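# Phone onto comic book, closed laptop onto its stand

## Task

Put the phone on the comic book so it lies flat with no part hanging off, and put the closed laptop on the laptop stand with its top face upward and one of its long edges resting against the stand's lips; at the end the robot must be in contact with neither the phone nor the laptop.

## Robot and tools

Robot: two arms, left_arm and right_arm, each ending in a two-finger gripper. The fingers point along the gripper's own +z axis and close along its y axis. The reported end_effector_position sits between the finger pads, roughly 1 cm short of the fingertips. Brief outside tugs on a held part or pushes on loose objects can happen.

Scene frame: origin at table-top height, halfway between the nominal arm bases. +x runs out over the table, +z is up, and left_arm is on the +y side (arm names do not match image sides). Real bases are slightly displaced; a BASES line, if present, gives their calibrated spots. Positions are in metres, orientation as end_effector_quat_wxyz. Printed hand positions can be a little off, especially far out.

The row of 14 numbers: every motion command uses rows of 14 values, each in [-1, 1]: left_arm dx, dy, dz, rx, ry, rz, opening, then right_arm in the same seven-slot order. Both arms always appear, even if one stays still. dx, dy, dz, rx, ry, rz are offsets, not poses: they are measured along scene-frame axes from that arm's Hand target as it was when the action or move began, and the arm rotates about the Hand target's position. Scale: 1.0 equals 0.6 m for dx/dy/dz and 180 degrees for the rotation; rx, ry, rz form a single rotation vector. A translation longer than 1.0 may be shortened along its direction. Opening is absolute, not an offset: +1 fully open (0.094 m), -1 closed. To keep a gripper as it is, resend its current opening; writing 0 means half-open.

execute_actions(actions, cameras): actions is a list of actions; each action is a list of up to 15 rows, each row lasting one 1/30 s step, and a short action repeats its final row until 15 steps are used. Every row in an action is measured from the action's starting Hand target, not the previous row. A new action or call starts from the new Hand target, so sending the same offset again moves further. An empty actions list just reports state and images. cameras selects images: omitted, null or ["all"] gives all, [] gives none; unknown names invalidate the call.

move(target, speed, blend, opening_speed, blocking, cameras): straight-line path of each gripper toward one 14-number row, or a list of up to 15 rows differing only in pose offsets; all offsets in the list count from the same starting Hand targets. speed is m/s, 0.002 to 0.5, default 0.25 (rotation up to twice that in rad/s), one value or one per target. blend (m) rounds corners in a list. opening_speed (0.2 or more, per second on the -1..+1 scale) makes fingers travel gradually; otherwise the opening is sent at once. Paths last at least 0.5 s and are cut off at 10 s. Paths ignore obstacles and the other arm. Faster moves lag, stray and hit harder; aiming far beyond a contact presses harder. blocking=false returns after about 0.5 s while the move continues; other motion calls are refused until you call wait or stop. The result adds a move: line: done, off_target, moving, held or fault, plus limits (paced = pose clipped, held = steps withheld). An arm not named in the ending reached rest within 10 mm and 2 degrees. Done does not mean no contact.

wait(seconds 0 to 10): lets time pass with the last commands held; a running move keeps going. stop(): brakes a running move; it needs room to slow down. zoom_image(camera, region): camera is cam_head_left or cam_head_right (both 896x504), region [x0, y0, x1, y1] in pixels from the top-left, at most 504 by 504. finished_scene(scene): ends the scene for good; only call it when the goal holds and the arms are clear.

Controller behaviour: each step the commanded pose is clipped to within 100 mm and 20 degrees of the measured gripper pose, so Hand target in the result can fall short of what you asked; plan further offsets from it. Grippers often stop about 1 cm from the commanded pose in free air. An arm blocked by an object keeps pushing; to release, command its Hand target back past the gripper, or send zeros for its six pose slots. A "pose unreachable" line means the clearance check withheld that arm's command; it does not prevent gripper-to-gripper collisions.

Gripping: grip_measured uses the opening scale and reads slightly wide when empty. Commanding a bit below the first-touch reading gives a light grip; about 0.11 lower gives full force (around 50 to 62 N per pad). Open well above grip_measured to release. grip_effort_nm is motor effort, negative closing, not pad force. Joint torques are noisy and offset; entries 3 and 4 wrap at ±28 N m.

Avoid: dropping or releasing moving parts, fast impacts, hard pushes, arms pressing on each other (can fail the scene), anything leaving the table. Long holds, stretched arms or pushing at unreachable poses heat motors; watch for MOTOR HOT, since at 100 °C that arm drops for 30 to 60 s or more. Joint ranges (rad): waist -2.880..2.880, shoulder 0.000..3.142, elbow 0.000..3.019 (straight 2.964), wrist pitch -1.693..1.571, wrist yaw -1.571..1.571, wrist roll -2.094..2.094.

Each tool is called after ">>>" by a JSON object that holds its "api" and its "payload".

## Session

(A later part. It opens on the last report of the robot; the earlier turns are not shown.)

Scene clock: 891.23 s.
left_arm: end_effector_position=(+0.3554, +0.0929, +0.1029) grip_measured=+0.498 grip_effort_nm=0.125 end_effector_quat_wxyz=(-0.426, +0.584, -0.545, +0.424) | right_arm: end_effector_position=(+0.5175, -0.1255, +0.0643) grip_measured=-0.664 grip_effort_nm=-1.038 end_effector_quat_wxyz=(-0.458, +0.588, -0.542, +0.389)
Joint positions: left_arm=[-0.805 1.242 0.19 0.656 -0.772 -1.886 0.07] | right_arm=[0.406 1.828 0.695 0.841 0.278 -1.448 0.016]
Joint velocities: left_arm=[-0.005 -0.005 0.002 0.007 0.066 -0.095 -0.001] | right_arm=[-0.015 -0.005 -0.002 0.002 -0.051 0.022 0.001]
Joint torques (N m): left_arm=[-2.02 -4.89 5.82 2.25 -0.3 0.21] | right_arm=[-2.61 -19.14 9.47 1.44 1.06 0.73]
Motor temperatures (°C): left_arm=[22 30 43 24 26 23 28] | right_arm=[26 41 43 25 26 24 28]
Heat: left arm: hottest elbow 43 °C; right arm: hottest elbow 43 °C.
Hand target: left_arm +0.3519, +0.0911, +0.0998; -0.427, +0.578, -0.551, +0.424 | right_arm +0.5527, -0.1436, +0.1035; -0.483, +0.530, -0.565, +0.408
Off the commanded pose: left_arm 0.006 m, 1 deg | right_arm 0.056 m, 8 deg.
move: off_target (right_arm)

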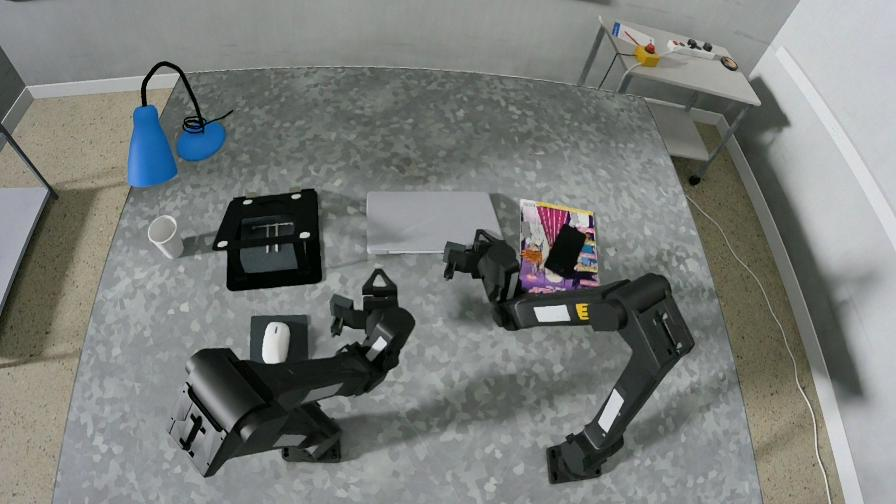

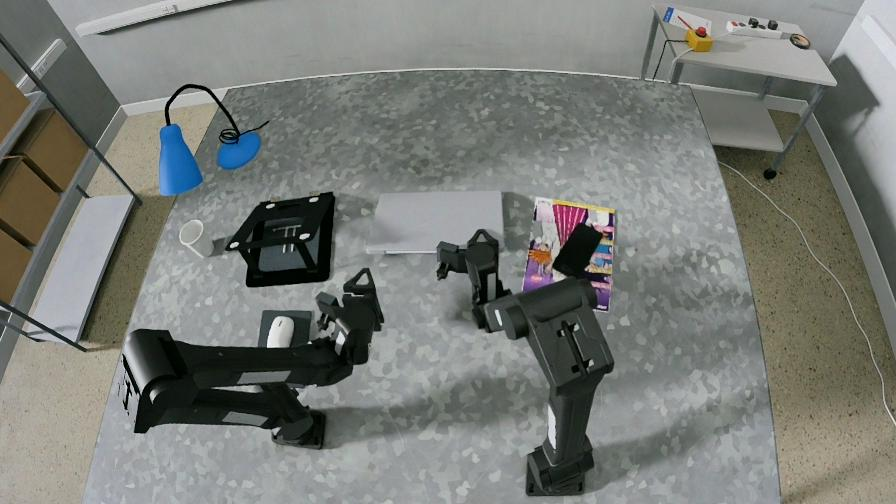

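>>> {"api": "move", "payload": {"target": [[0.03,0,-0.065,0,0,0,0.5,0,0,0,0,0,0,-0.75],[0.13,-0.004,-0.065,0,0,0,0.5,0,0,0,0,0,0,-0.75]], "speed": 0.1, "blend": 0.015}}

>>> {"api": "zoom_image", "payload": {"camera": "cam_head_left", "region": [320, 170, 500, 310]}}

Scene clock: 897.10 s.
left_arm: end_effector_position=(+0.4143, +0.0921, +0.0525) grip_measured=+0.498 grip_effort_nm=0.125 end_effector_quat_wxyz=(-0.421, +0.579, -0.563, +0.413) | right_arm: end_effector_position=(+0.5175, -0.1255, +0.0643) grip_measured=-0.664 grip_effort_nm=-1.038 end_effector_quat_wxyz=(-0.458, +0.588, -0.542, +0.389)
Joint positions: left_arm=[-0.643 1.628 0.287 0.961 -0.603 -1.798 0.07] | right_arm=[0.406 1.828 0.695 0.841 0.278 -1.448 0.016]
Joint velocities: left_arm=[-0.005 -0.005 0.002 0.007 -0.066 -0.022 0.001] | right_arm=[-0.015 0.005 0.002 0.007 0.022 0.007 0]
Joint torques (N m): left_arm=[-0.32 -8.76 6.93 2.54 -0.05 0.24] | right_arm=[-2.55 -18.96 9.48 1.47 1.05 0.73]
Motor temperatures (°C): left_arm=[22 29 42 24 26 23 28] | right_arm=[26 41 43 25 26 24 29]
Heat: left arm: hottest elbow 42 °C; right arm: hottest elbow 43 °C.
Hand target: left_arm +0.4292, +0.0882, +0.0609; -0.427, +0.578, -0.551, +0.424 | right_arm +0.5527, -0.1436, +0.1035; -0.483, +0.530, -0.565, +0.408
Off the commanded pose: left_arm 0.018 m, 2 deg | right_arm 0.056 m, 8 deg.
move: off_target (left_arm, right_arm)

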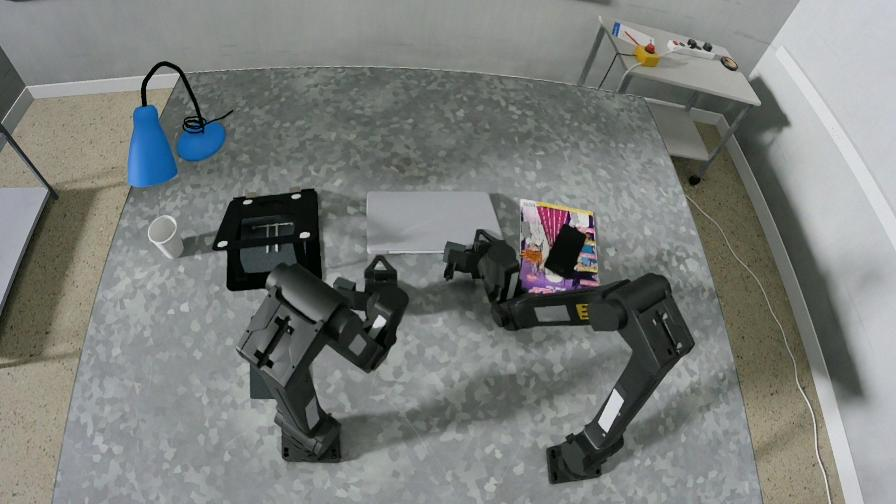

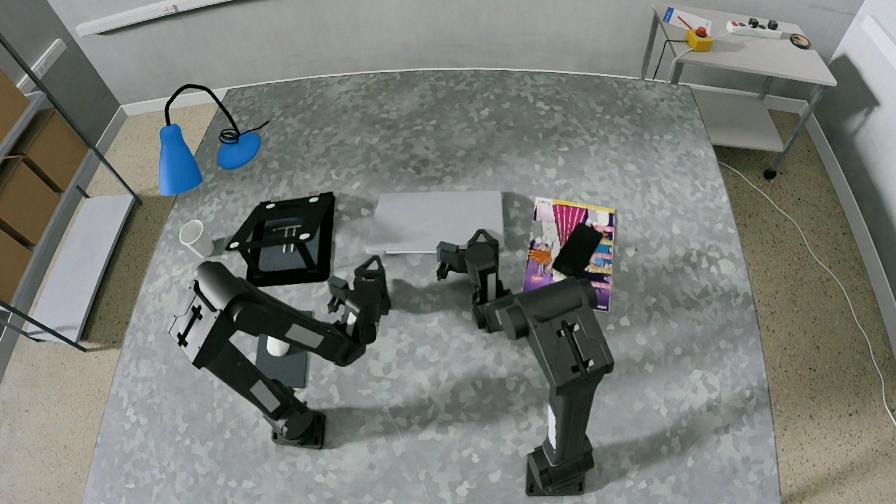

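Scaled by 2.800.

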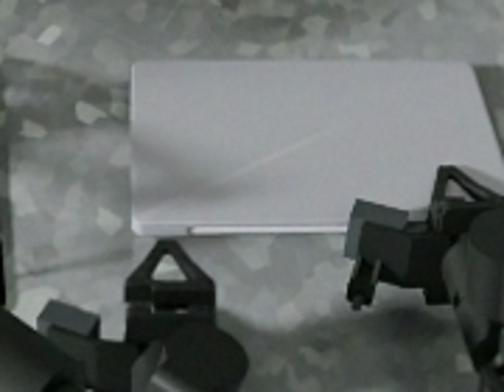

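>>> {"api": "move", "payload": {"target": [0.1,0,0.012,0,0,0,0.5,0,0,0,0,0,0,-0.75], "speed": 0.07}}

>>> {"api": "zoom_image", "payload": {"camera": "cam_head_left", "region": [320, 170, 500, 310]}}

>>> {"api": "zoom_image", "payload": {"camera": "cam_head_right", "region": [320, 170, 500, 310]}}

Scene clock: 901.77 s.
left_arm: end_effector_position=(+0.4736, +0.0890, +0.0624) grip_measured=+0.498 grip_effort_nm=0.129 end_effector_quat_wxyz=(-0.422, +0.579, -0.557, +0.421) | right_arm: end_effector_position=(+0.5175, -0.1255, +0.0643) grip_measured=-0.664 grip_effort_nm=-1.033 end_effector_quat_wxyz=(-0.458, +0.588, -0.542, +0.389)
Joint positions: left_arm=[-0.543 1.676 0.421 0.917 -0.508 -1.759 0.07] | right_arm=[0.406 1.828 0.695 0.841 0.278 -1.448 0.016]
Joint velocities: left_arm=[-0.005 -0.024 -0.007 -0.007 0.051 -0.022 -0.001] | right_arm=[-0.015 0.005 0.002 -0.022 0.037 0.007 0]
Joint torques (N m): left_arm=[-0.21 -10.52 8.34 1.7 -0.03 0.21] | right_arm=[-2.43 -19.02 9.48 1.44 1.05 0.72]
Motor temperatures (°C): left_arm=[22 29 42 24 26 23 28] | right_arm=[26 41 43 25 26 24 29]
Heat: left arm: hottest elbow 42 °C; right arm: hottest elbow 43 °C.
Hand target: left_arm +0.4892, +0.0872, +0.0675; -0.427, +0.577, -0.551, +0.424 | right_arm +0.5527, -0.1436, +0.1035; -0.483, +0.530, -0.565, +0.408
Off the commanded pose: left_arm 0.017 m, 1 deg | right_arm 0.056 m, 8 deg.
move: off_target (left_arm, right_arm)

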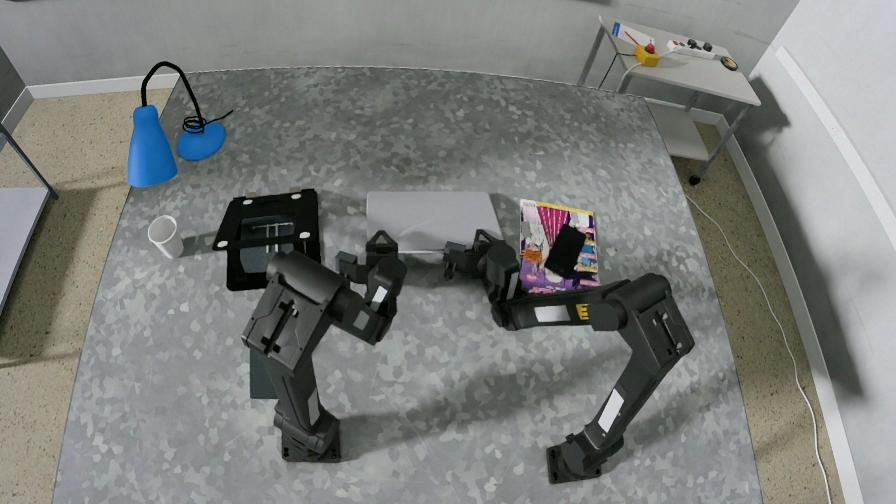

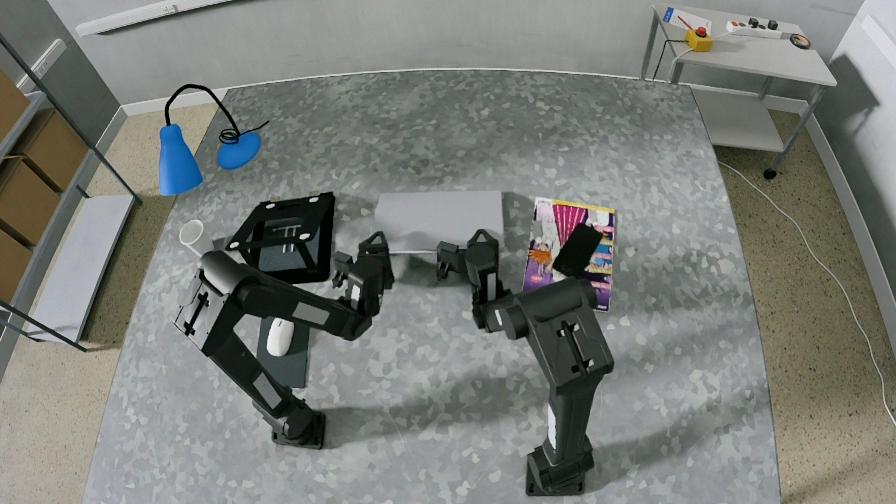

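Scaled by 2.800.

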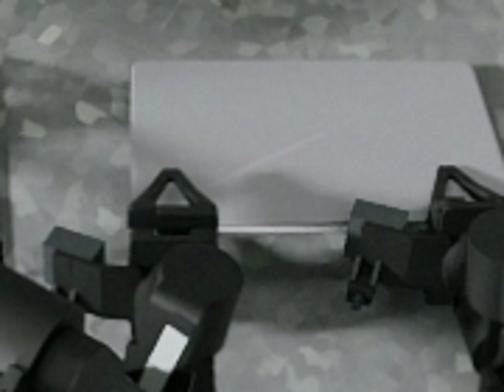

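Scaled by 2.800.

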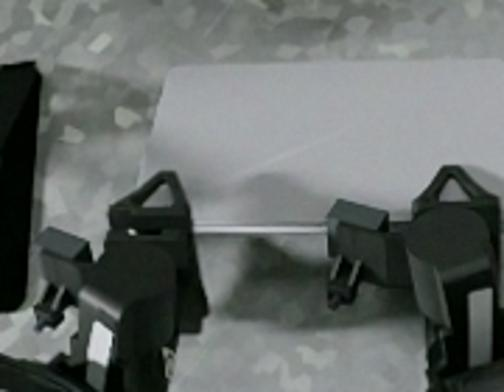

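>>> {"api": "move", "payload": {"target": [0.0,0,0,0,0,0,-0.75,0,0,0,0,0,0,-0.75], "opening_speed": 0.5}}

>>> {"api": "zoom_image", "payload": {"camera": "cam_head_right", "region": [320, 170, 500, 310]}}

Scene clock: 906.20 s.
left_arm: end_effector_position=(+0.4783, +0.0871, +0.0662) grip_measured=-0.627 grip_effort_nm=-0.974 end_effector_quat_wxyz=(-0.423, +0.578, -0.553, +0.425) | right_arm: end_effector_position=(+0.5177, -0.1264, +0.0640) grip_measured=-0.664 grip_effort_nm=-1.043 end_effector_quat_wxyz=(-0.457, +0.587, -0.543, +0.389)
Joint positions: left_arm=[-0.541 1.676 0.433 0.917 -0.508 -1.759 0.018] | right_arm=[0.405 1.828 0.695 0.839 0.28 -1.445 0.016]
Joint velocities: left_arm=[-0.015 -0.005 -0.007 -0.002 -0.007 0.037 0] | right_arm=[0.005 0.005 -0.002 -0.002 -0.037 0.066 0.003]
Joint torques (N m): left_arm=[-0.44 -10.64 7.5 1.63 -0.03 0.16] | right_arm=[-2.43 -19.08 9.5 1.48 1.01 0.71]
Motor temperatures (°C): left_arm=[22 29 42 24 26 23 28] | right_arm=[26 41 44 25 26 24 29]
Heat: left arm: hottest elbow 42 °C; right arm: hottest elbow 44 °C.
Hand target: left_arm +0.4891, +0.0872, +0.0675; -0.427, +0.577, -0.552, +0.424 | right_arm +0.5527, -0.1437, +0.1035; -0.483, +0.530, -0.565, +0.408
Off the commanded pose: left_arm 0.011 m, 1 deg | right_arm 0.056 m, 8 deg.
move: off_target (left_arm, right_arm)

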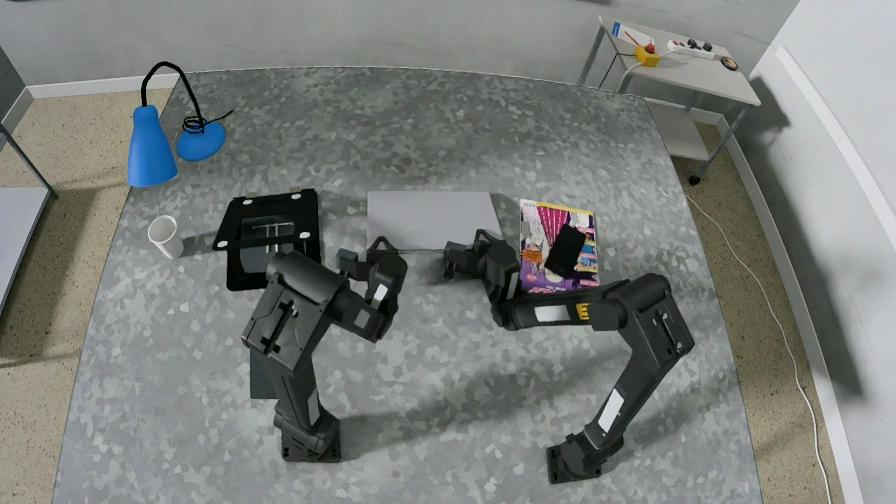

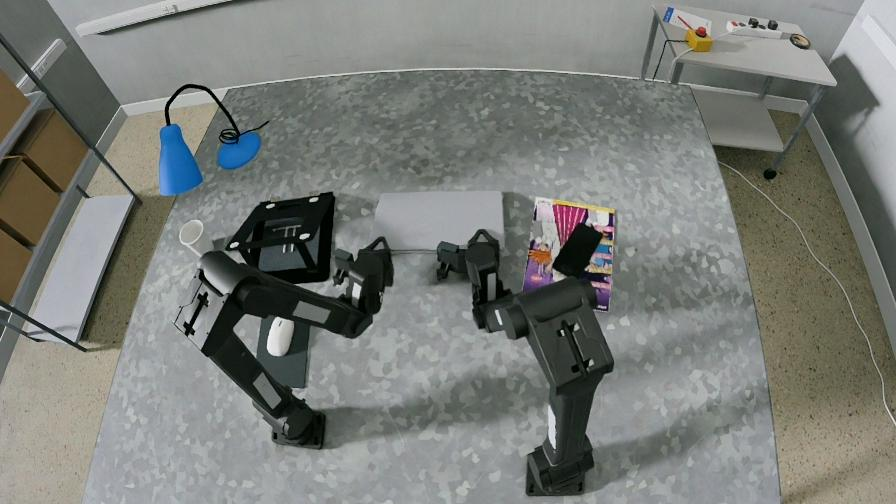

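Scaled by 2.800.

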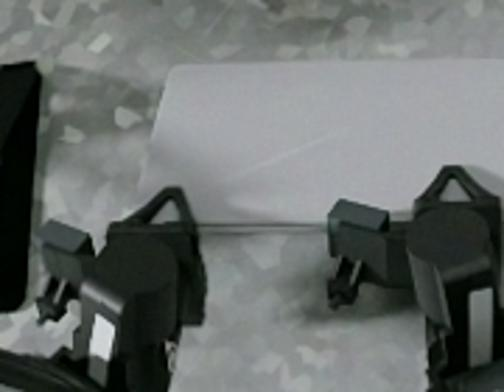

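>>> {"api": "move", "payload": {"target": [0,0,0.14,0,0.01,0,-0.75,-0.04,0.02,0.1,-0.035,0,0,-0.75], "speed": 0.06}}

>>> {"api": "zoom_image", "payload": {"camera": "cam_head_right", "region": [320, 170, 520, 320]}}

Scene clock: 921.23 s.
left_arm: end_effector_position=(+0.4628, +0.0929, +0.0944) grip_measured=-0.629 grip_effort_nm=-1.009 end_effector_quat_wxyz=(-0.389, +0.603, -0.585, +0.378) | right_arm: end_effector_position=(+0.5016, -0.1196, +0.0932) grip_measured=-0.664 grip_effort_nm=-1.038 end_effector_quat_wxyz=(-0.422, +0.606, -0.557, +0.381)
Joint positions: left_arm=[-0.541 1.422 0.451 0.486 -0.489 -1.814 0.017] | right_arm=[0.442 1.678 0.695 0.599 0.331 -1.431 0.016]
Joint velocities: left_arm=[-0.005 -0.005 -0.012 -0.007 -0.051 -0.022 0] | right_arm=[-0.005 -0.005 -0.017 -0.007 0.022 -0.022 -0.001]
Joint torques (N m): left_arm=[-0.85 -15.62 13 1.98 -0.76 0.55] | right_arm=[-0.91 -21.13 9.58 2.92 2.12 -0.19]
Motor temperatures (°C): left_arm=[22 29 41 24 26 23 28] | right_arm=[26 41 44 25 27 24 29]
Heat: left arm: hottest elbow 41 °C; right arm: hottest elbow 44 °C.
Hand target: left_arm +0.4902, +0.0857, +0.1507; -0.419, +0.584, -0.558, +0.415 | right_arm +0.5296, -0.1316, +0.1637; -0.453, +0.556, -0.542, +0.438
Off the commanded pose: left_arm 0.063 m, 7 deg | right_arm 0.076 m, 10 deg.
move: off_target (left_arm, right_arm)

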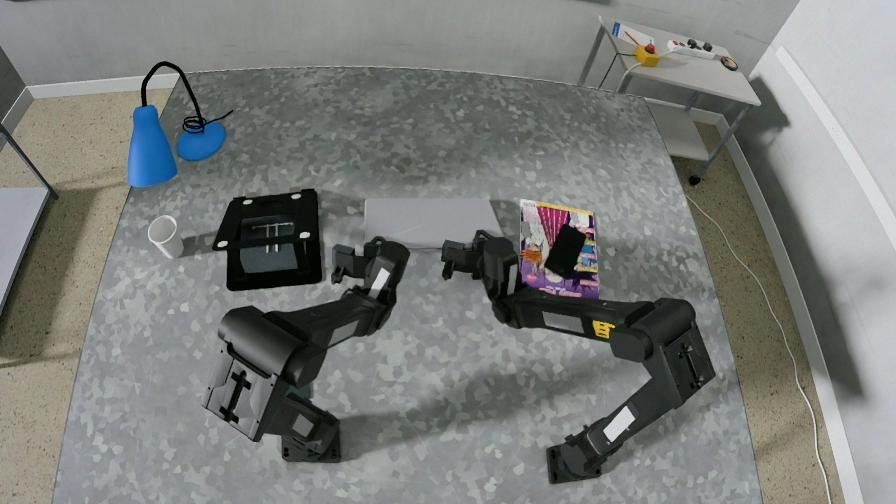

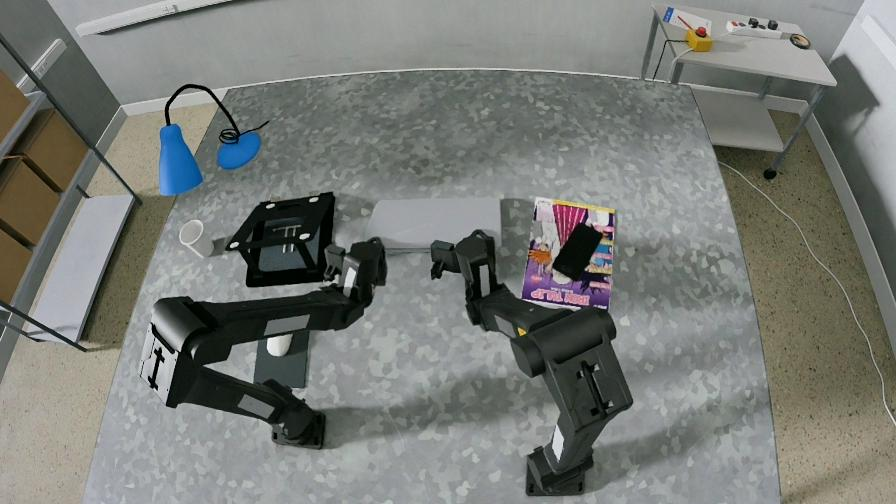

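Scaled by 2.520.

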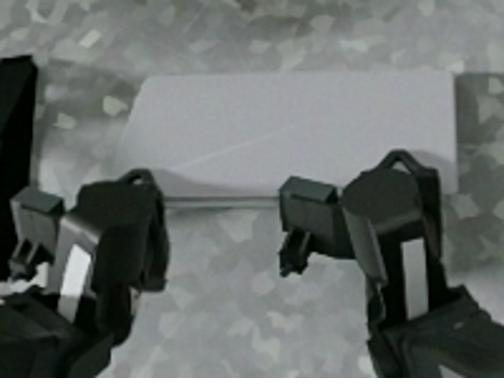

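>>> {"api": "move", "payload": {"target": [0,0,0.25,0,0.0,0,-0.75,0,0,0.25,0,0,0,-0.75], "speed": 0.06}}

>>> {"api": "zoom_image", "payload": {"camera": "cam_head_right", "region": [320, 170, 520, 320]}}

Scene clock: 927.27 s.
left_arm: end_effector_position=(+0.4462, +0.0894, +0.1779) grip_measured=-0.629 grip_effort_nm=-1.009 end_effector_quat_wxyz=(-0.376, +0.599, -0.608, +0.359) | right_arm: end_effector_position=(+0.4725, -0.1254, +0.1677) grip_measured=-0.664 grip_effort_nm=-1.038 end_effector_quat_wxyz=(-0.413, +0.599, -0.577, +0.372)
Joint positions: left_arm=[-0.565 1.122 0.552 0.025 -0.484 -1.815 0.017] | right_arm=[0.468 1.413 0.695 0.297 0.371 -1.376 0.016]
Joint velocities: left_arm=[-0.015 0.005 0.007 -0.007 -0.007 -0.066 0.001] | right_arm=[0.005 -0.005 -0.027 0.012 -0.022 0.022 0.001]
Joint torques (N m): left_arm=[-0.73 -13.39 20.79 1.68 -1.69 0.53] | right_arm=[-0.79 -18.43 14.98 2.54 1.83 -0.61]
Motor temperatures (°C): left_arm=[22 29 42 24 27 24 28] | right_arm=[26 41 44 25 29 24 29]
Heat: left arm: hottest elbow 42 °C; right arm: hottest elbow 44 °C.
Hand target: left_arm +0.4813, +0.0849, +0.2711; -0.419, +0.584, -0.558, +0.415 | right_arm +0.5097, -0.1295, +0.2607; -0.453, +0.556, -0.542, +0.438
Off the commanded pose: left_arm 0.131 m, 10 deg; position clipped | right_arm 0.157 m, 11 deg; position clipped.
move: off_target (left_arm, right_arm); limits=paced

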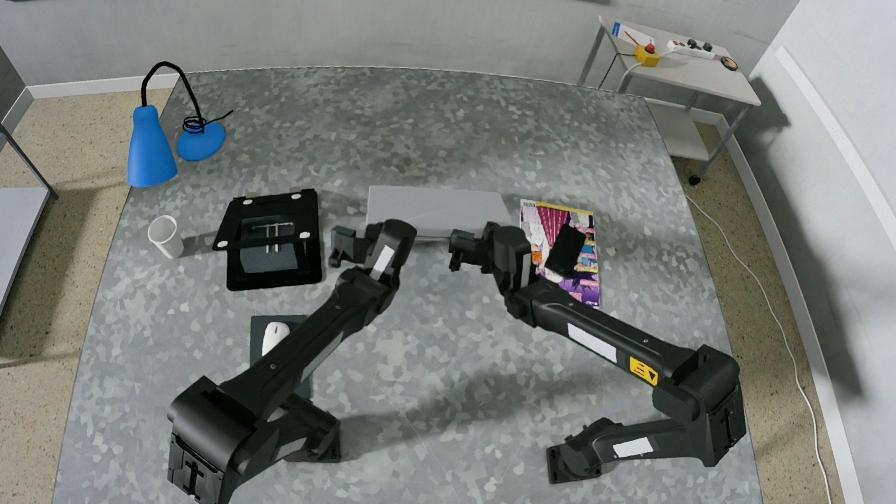

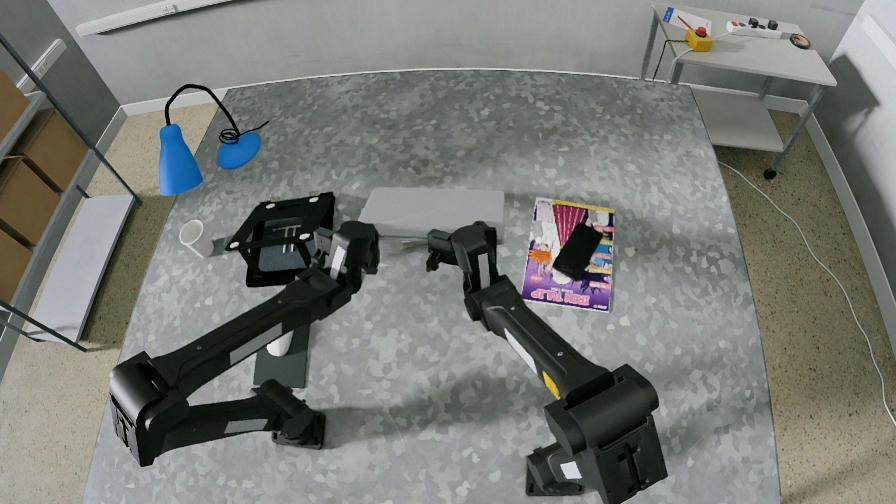

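Scaled by 2.520.

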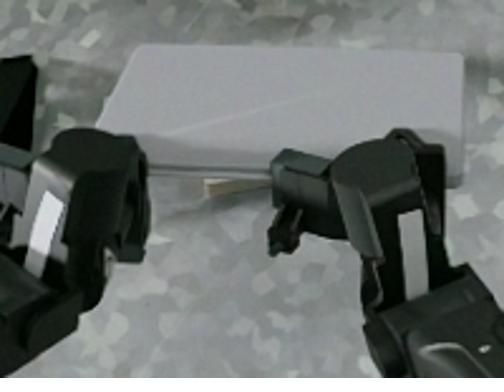

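>>> {"api": "zoom_image", "payload": {"camera": "cam_head_right", "region": [370, 210, 450, 270]}}

>>> {"api": "zoom_image", "payload": {"camera": "cam_head_left", "region": [340, 170, 540, 290]}}

Scaled by 6.300.

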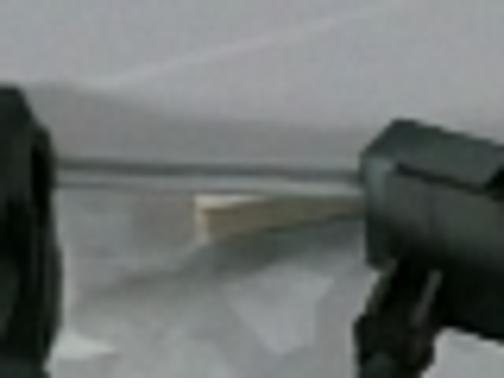

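Scaled by 2.520.

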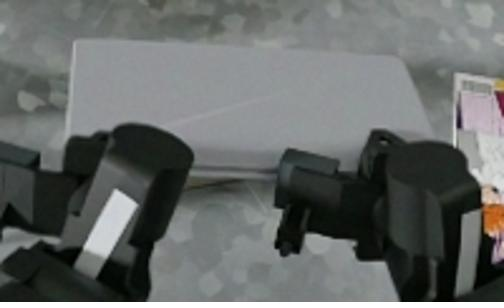

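>>> {"api": "move", "payload": {"target": [0,0.1,0.12,0,0.0,0,-0.75,0,0.1,0.13,0,0,0.01,-0.75], "speed": 0.06}}

Scene clock: 935.30 s.
left_arm: end_effector_position=(+0.4372, +0.1330, +0.2122) grip_measured=-0.629 grip_effort_nm=-1.009 end_effector_quat_wxyz=(-0.370, +0.605, -0.604, +0.364) | right_arm: end_effector_position=(+0.4648, -0.0808, +0.2081) grip_measured=-0.663 grip_effort_nm=-1.038 end_effector_quat_wxyz=(-0.413, +0.604, -0.568, +0.377)
Joint positions: left_arm=[-0.441 0.96 0.552 -0.109 -0.371 -1.767 0.017] | right_arm=[0.575 1.374 0.786 0.157 0.464 -1.352 0.016]
Joint velocities: left_arm=[-0.015 -0.024 -0.012 0.007 -0.066 -0.022 0] | right_arm=[-0.024 -0.015 0.012 -0.007 0.037 -0.037 0]
Joint torques (N m): left_arm=[1.14 -10.99 21.82 1.95 -0.93 0.56] | right_arm=[0.09 -17.44 16.65 2.58 1.59 -0.62]
Motor temperatures (°C): left_arm=[22 28 45 24 28 24 29] | right_arm=[26 41 46 25 30 24 29]
Heat: left arm: hottest elbow 45 °C; right arm: hottest elbow 46 °C.
Hand target: left_arm +0.4700, +0.1407, +0.3064; -0.419, +0.584, -0.558, +0.414 | right_arm +0.4980, -0.0729, +0.3022; -0.460, +0.565, -0.533, +0.431
Off the commanded pose: left_arm 0.139 m, 10 deg; position clipped | right_arm 0.139 m, 10 deg; position clipped.
move: off_target (left_arm, right_arm); limits=paced

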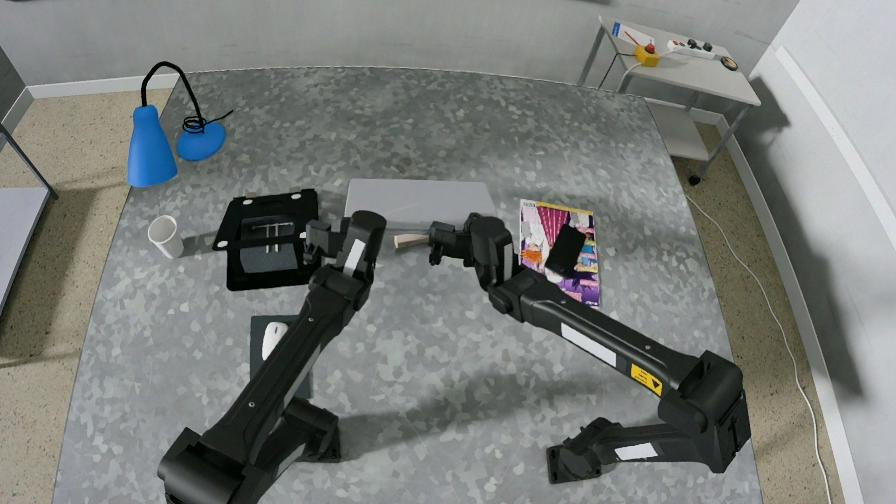

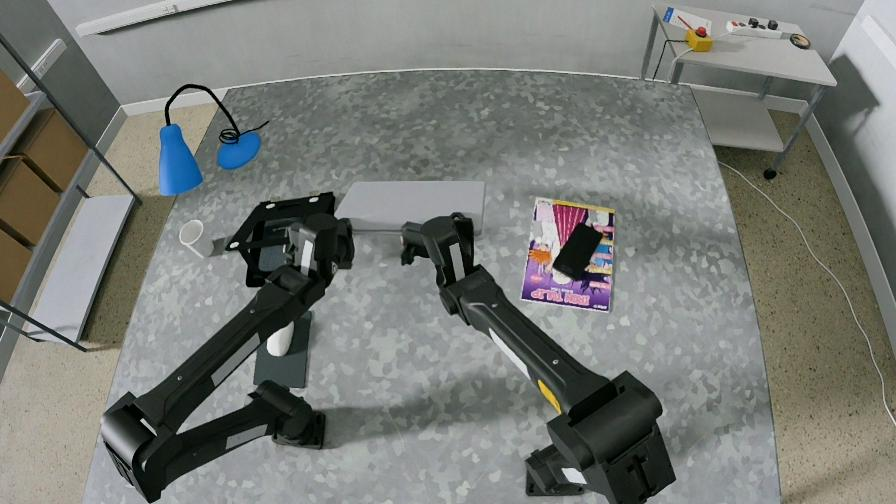

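>>> {"api": "move", "payload": {"target": [0.02,0.2,0.03,0,0.0,0.014,-0.75,0.03,0.2,0.03,0,0,0.0,-0.75], "speed": 0.07}}

Scene clock: 944.23 s.
left_arm: end_effector_position=(+0.4481, +0.2465, +0.2260) grip_measured=-0.629 grip_effort_nm=-1.009 end_effector_quat_wxyz=(-0.368, +0.630, -0.579, +0.365) | right_arm: end_effector_position=(+0.4811, +0.0331, +0.2351) grip_measured=-0.661 grip_effort_nm=-1.038 end_effector_quat_wxyz=(-0.415, +0.615, -0.546, +0.389)
Joint positions: left_arm=[-0.039 0.895 0.552 -0.14 -0.049 -1.635 0.017] | right_arm=[0.753 1.542 1.041 0.053 0.618 -1.327 0.016]
Joint velocities: left_arm=[0.005 -0.015 0.007 -0.002 -0.037 0.007 0] | right_arm=[-0.005 -0.015 -0.007 -0.002 -0.051 -0.022 0]
Joint torques (N m): left_arm=[0.73 -8.29 22.91 2.28 -0.44 0.34] | right_arm=[-0.03 -18.14 18.3 2.66 2.05 -0.35]
Motor temperatures (°C): left_arm=[22 28 49 24 28 24 29] | right_arm=[26 41 49 25 30 24 29]
Heat: left arm: hottest elbow 49 °C; right arm: hottest elbow 49 °C.
Hand target: left_arm +0.4813, +0.2596, +0.3195; -0.428, +0.596, -0.546, +0.405 | right_arm +0.5176, +0.0473, +0.3199; -0.459, +0.565, -0.533, +0.431
Off the commanded pose: left_arm 0.105 m, 10 deg; position clipped | right_arm 0.093 m, 9 deg.
move: off_target (left_arm, right_arm); limits=paced

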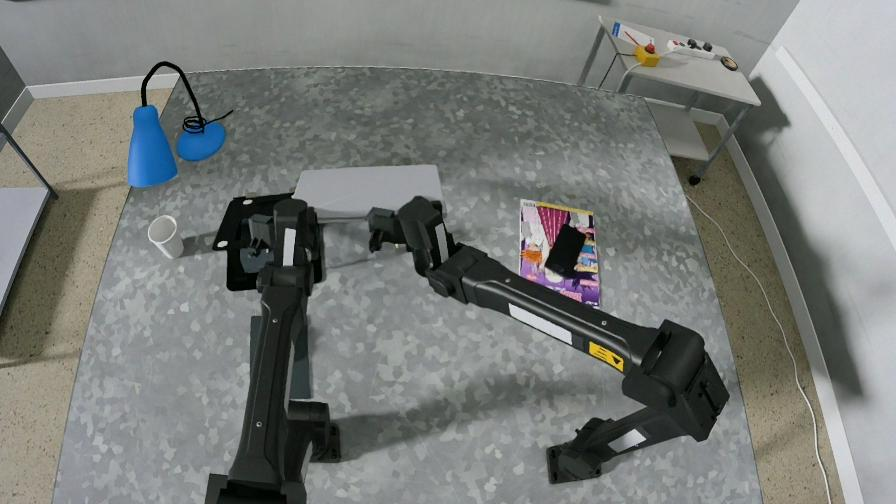

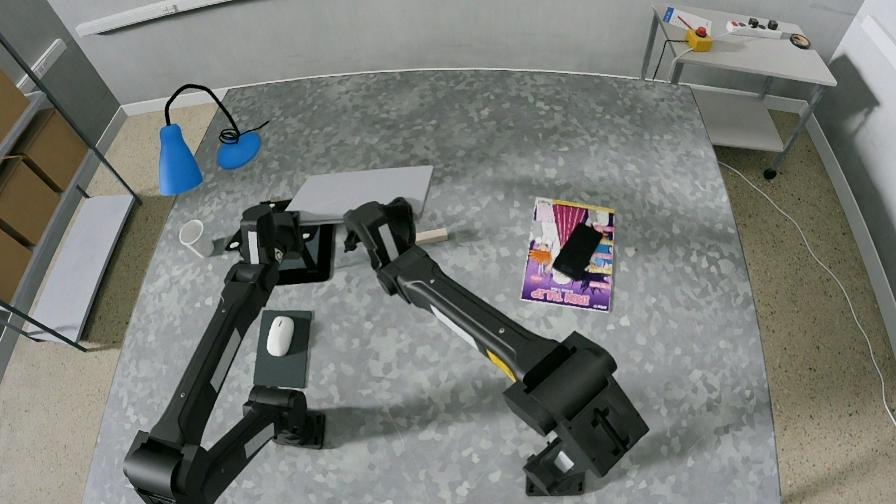

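>>> {"api": "move", "payload": {"target": [-0.01,0.2,0.03,0,0.0,0.014,-0.75,0.03,0.2,0.02,0,0,0.014,-0.75], "speed": 0.07}}

Scene clock: 949.20 s.
left_arm: end_effector_position=(+0.4455, +0.3650, +0.2376) grip_measured=-0.629 grip_effort_nm=-1.009 end_effector_quat_wxyz=(-0.374, +0.654, -0.547, +0.364) | right_arm: end_effector_position=(+0.4941, +0.1551, +0.2547) grip_measured=-0.660 grip_effort_nm=-1.038 end_effector_quat_wxyz=(-0.427, +0.635, -0.516, +0.384)
Joint positions: left_arm=[0.362 0.948 0.61 -0.152 0.255 -1.512 0.017] | right_arm=[0.878 1.739 1.345 -0.057 0.675 -1.326 0.016]
Joint velocities: left_arm=[-0.005 0.005 0.002 -0.012 -0.051 0.022 0] | right_arm=[-0.015 -0.005 -0.007 0.012 0.037 0.037 0]
Joint torques (N m): left_arm=[-0.79 -8.64 23.17 1.72 0.39 0.25] | right_arm=[-0.97 -20.31 19.22 2.82 2.28 -0.15]
Motor temperatures (°C): left_arm=[22 28 51 24 28 24 29] | right_arm=[26 41 52 25 32 24 29]
Heat: left arm: hottest elbow 51 °C; right arm: hottest elbow 52 °C.
Hand target: left_arm +0.4745, +0.3786, +0.3312; -0.437, +0.607, -0.533, +0.394 | right_arm +0.5373, +0.1669, +0.3320; -0.469, +0.576, -0.521, +0.421
Off the commanded pose: left_arm 0.105 m, 10 deg; position clipped | right_arm 0.089 m, 9 deg.
move: off_target (left_arm, right_arm); limits=paced

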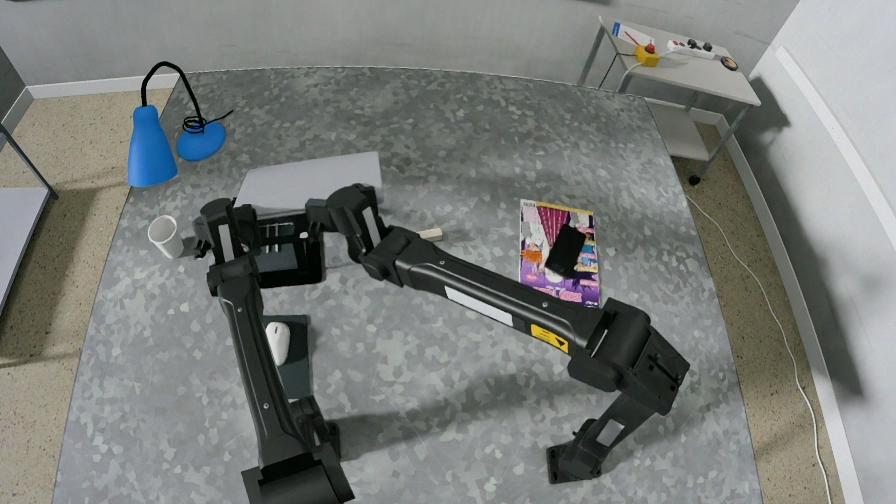

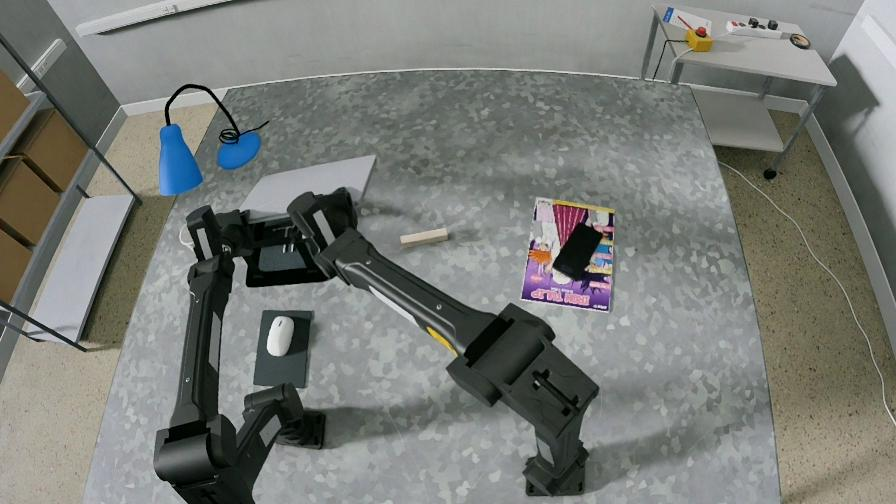

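>>> {"api": "move", "payload": {"target": [0.0,0.21,0.03,0,0.045,0.0,-0.75,0.01,0.21,0.02,0,0.045,0.0,-0.75], "speed": 0.07}}

>>> {"api": "zoom_image", "payload": {"camera": "cam_head_left", "region": [130, 130, 400, 300]}}

>>> {"api": "zoom_image", "payload": {"camera": "cam_head_right", "region": [150, 130, 400, 300]}}

Scene clock: 965.47 s.
left_arm: end_effector_position=(+0.4592, +0.4924, +0.2576) grip_measured=-0.629 grip_effort_nm=-1.009 end_effector_quat_wxyz=(-0.332, +0.682, -0.560, +0.333) | right_arm: end_effector_position=(+0.5082, +0.2824, +0.2803) grip_measured=-0.660 grip_effort_nm=-1.043 end_effector_quat_wxyz=(-0.384, +0.668, -0.532, +0.351)
Joint positions: left_arm=[0.665 1.194 0.909 -0.398 0.486 -1.308 0.017] | right_arm=[0.971 2.025 1.928 -0.55 0.707 -1.183 0.016]
Joint velocities: left_arm=[-0.005 -0.005 0.007 0.007 -0.022 0.007 0.001] | right_arm=[-0.015 -0.005 -0.002 -0.002 -0.037 0.007 -0.001]
Joint torques (N m): left_arm=[-1.38 -14.56 22.08 0.98 0.92 0.25] | right_arm=[-0.67 -24.53 19.55 2.85 2.66 0.27]
Motor temperatures (°C): left_arm=[22 28 54 24 27 24 29] | right_arm=[26 43 60 25 35 24 29]
Heat: left arm: hottest elbow 54 °C; right arm: hottest elbow 60 °C.
Hand target: left_arm +0.4763, +0.5045, +0.3498; -0.399, +0.634, -0.563, +0.349 | right_arm +0.5451, +0.2933, +0.3436; -0.431, +0.605, -0.553, +0.378
Off the commanded pose: left_arm 0.094 m, 10 deg | right_arm 0.074 m, 10 deg.
move: off_target (left_arm, right_arm); limits=paced

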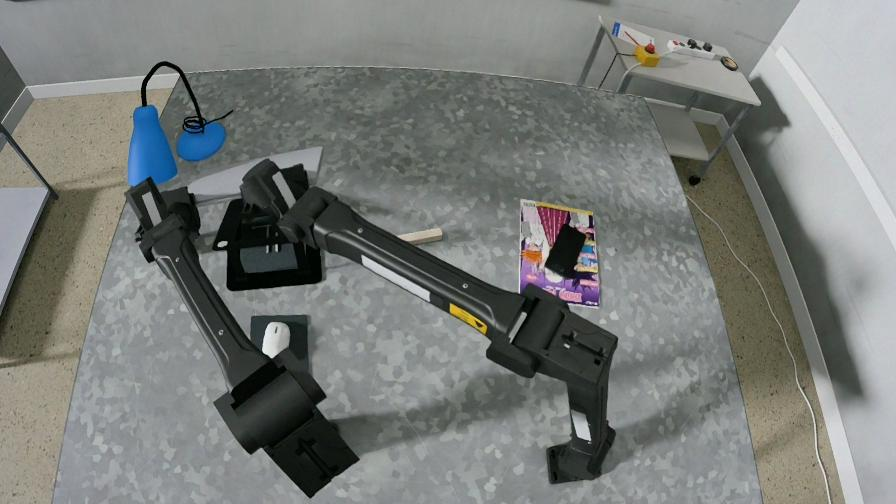

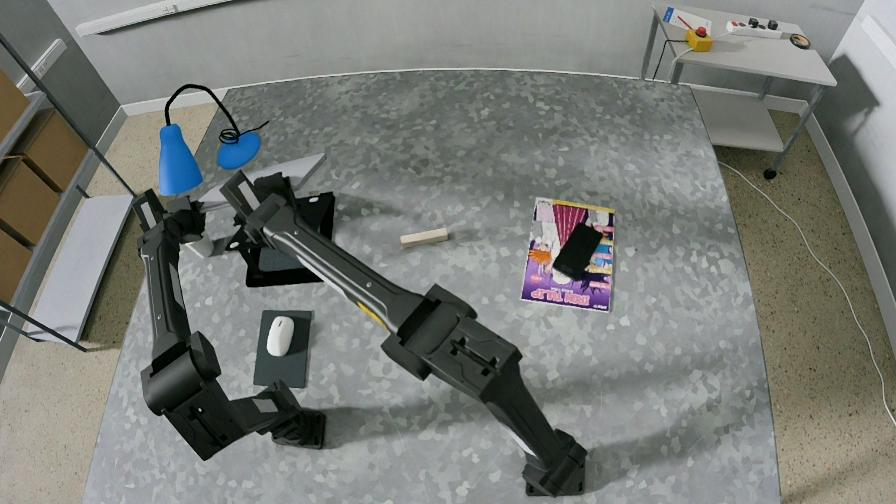

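Scaled by 1.867.

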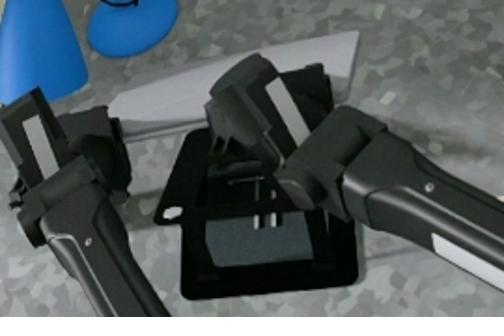

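Scaled by 2.016.

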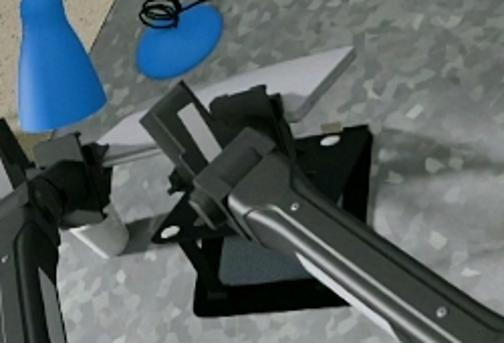

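>>> {"api": "move", "payload": {"target": [-0.055,0.01,-0.07,0,0.0,0.0,-0.75,-0.05,0.01,-0.1,0,0.0,0.0,-0.75], "speed": 0.06}}

>>> {"api": "zoom_image", "payload": {"camera": "cam_head_left", "region": [130, 130, 400, 300]}}

>>> {"api": "zoom_image", "payload": {"camera": "cam_head_right", "region": [150, 130, 400, 300]}}

Scene clock: 979.47 s.
left_arm: end_effector_position=(+0.4464, +0.5150, +0.2625) grip_measured=-0.629 grip_effort_nm=-1.009 end_effector_quat_wxyz=(-0.358, +0.665, -0.562, +0.338) | right_arm: end_effector_position=(+0.4919, +0.3038, +0.2751) grip_measured=-0.660 grip_effort_nm=-1.038 end_effector_quat_wxyz=(-0.410, +0.647, -0.539, +0.351)
Joint positions: left_arm=[0.736 1.194 0.897 -0.349 0.546 -1.25 0.017] | right_arm=[1.01 2.042 1.915 -0.481 0.749 -1.144 0.016]
Joint velocities: left_arm=[0.005 0.005 -0.002 0.022 0.022 -0.022 0] | right_arm=[-0.005 0.005 0.017 0.002 0.066 -0.007 0]
Joint torques (N m): left_arm=[-0.97 -15.91 12.66 2.1 0.97 0.11] | right_arm=[-0.62 -24.88 11.43 3.96 2.5 0.24]
Motor temperatures (°C): left_arm=[22 28 55 24 28 24 29] | right_arm=[26 44 62 25 39 24 29]
Heat: left arm: hottest elbow 55 °C; right arm: hottest elbow 62 °C.
Hand target: left_arm +0.4430, +0.5110, +0.3078; -0.399, +0.634, -0.563, +0.348 | right_arm +0.5151, +0.2996, +0.2835; -0.431, +0.605, -0.553, +0.377
Off the commanded pose: left_arm 0.046 m, 6 deg | right_arm 0.025 m, 6 deg.
move: off_target (left_arm, right_arm)

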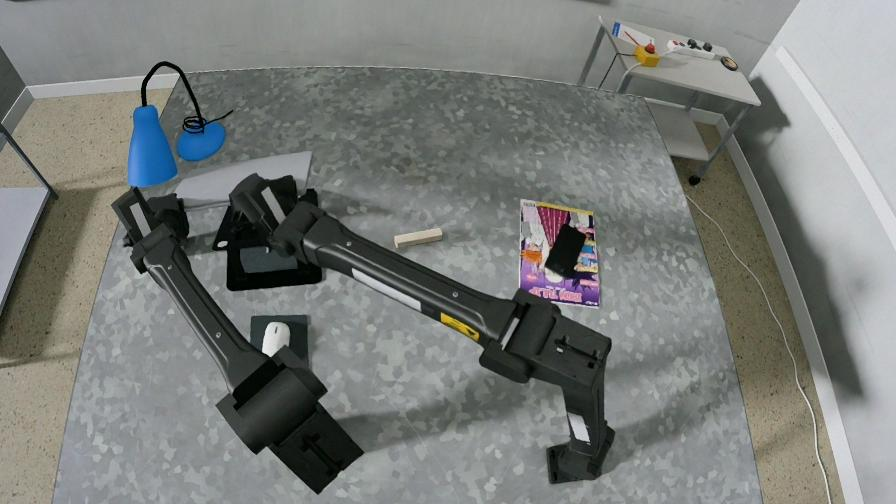

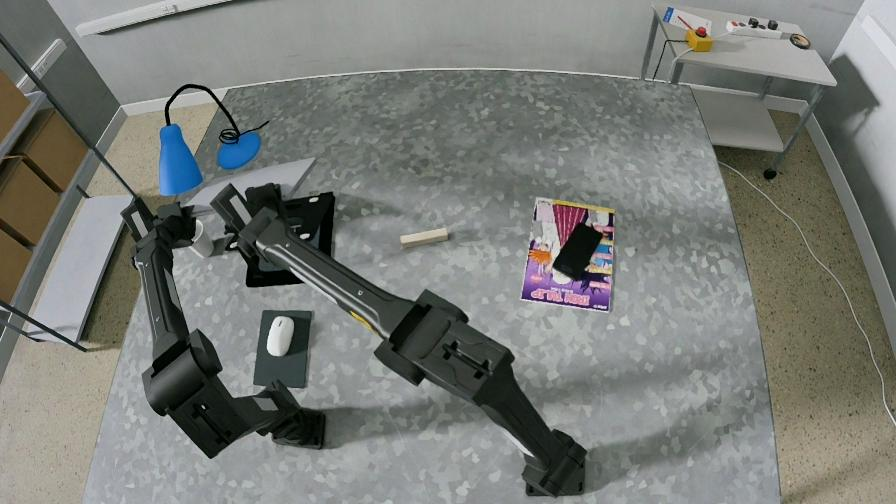

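Scaled by 1.867.

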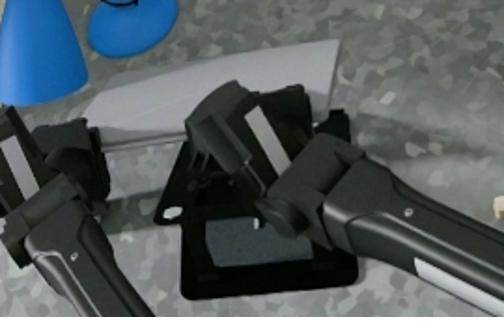

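Scaled by 2.016.

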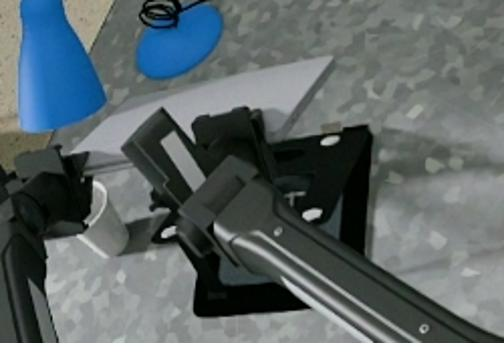

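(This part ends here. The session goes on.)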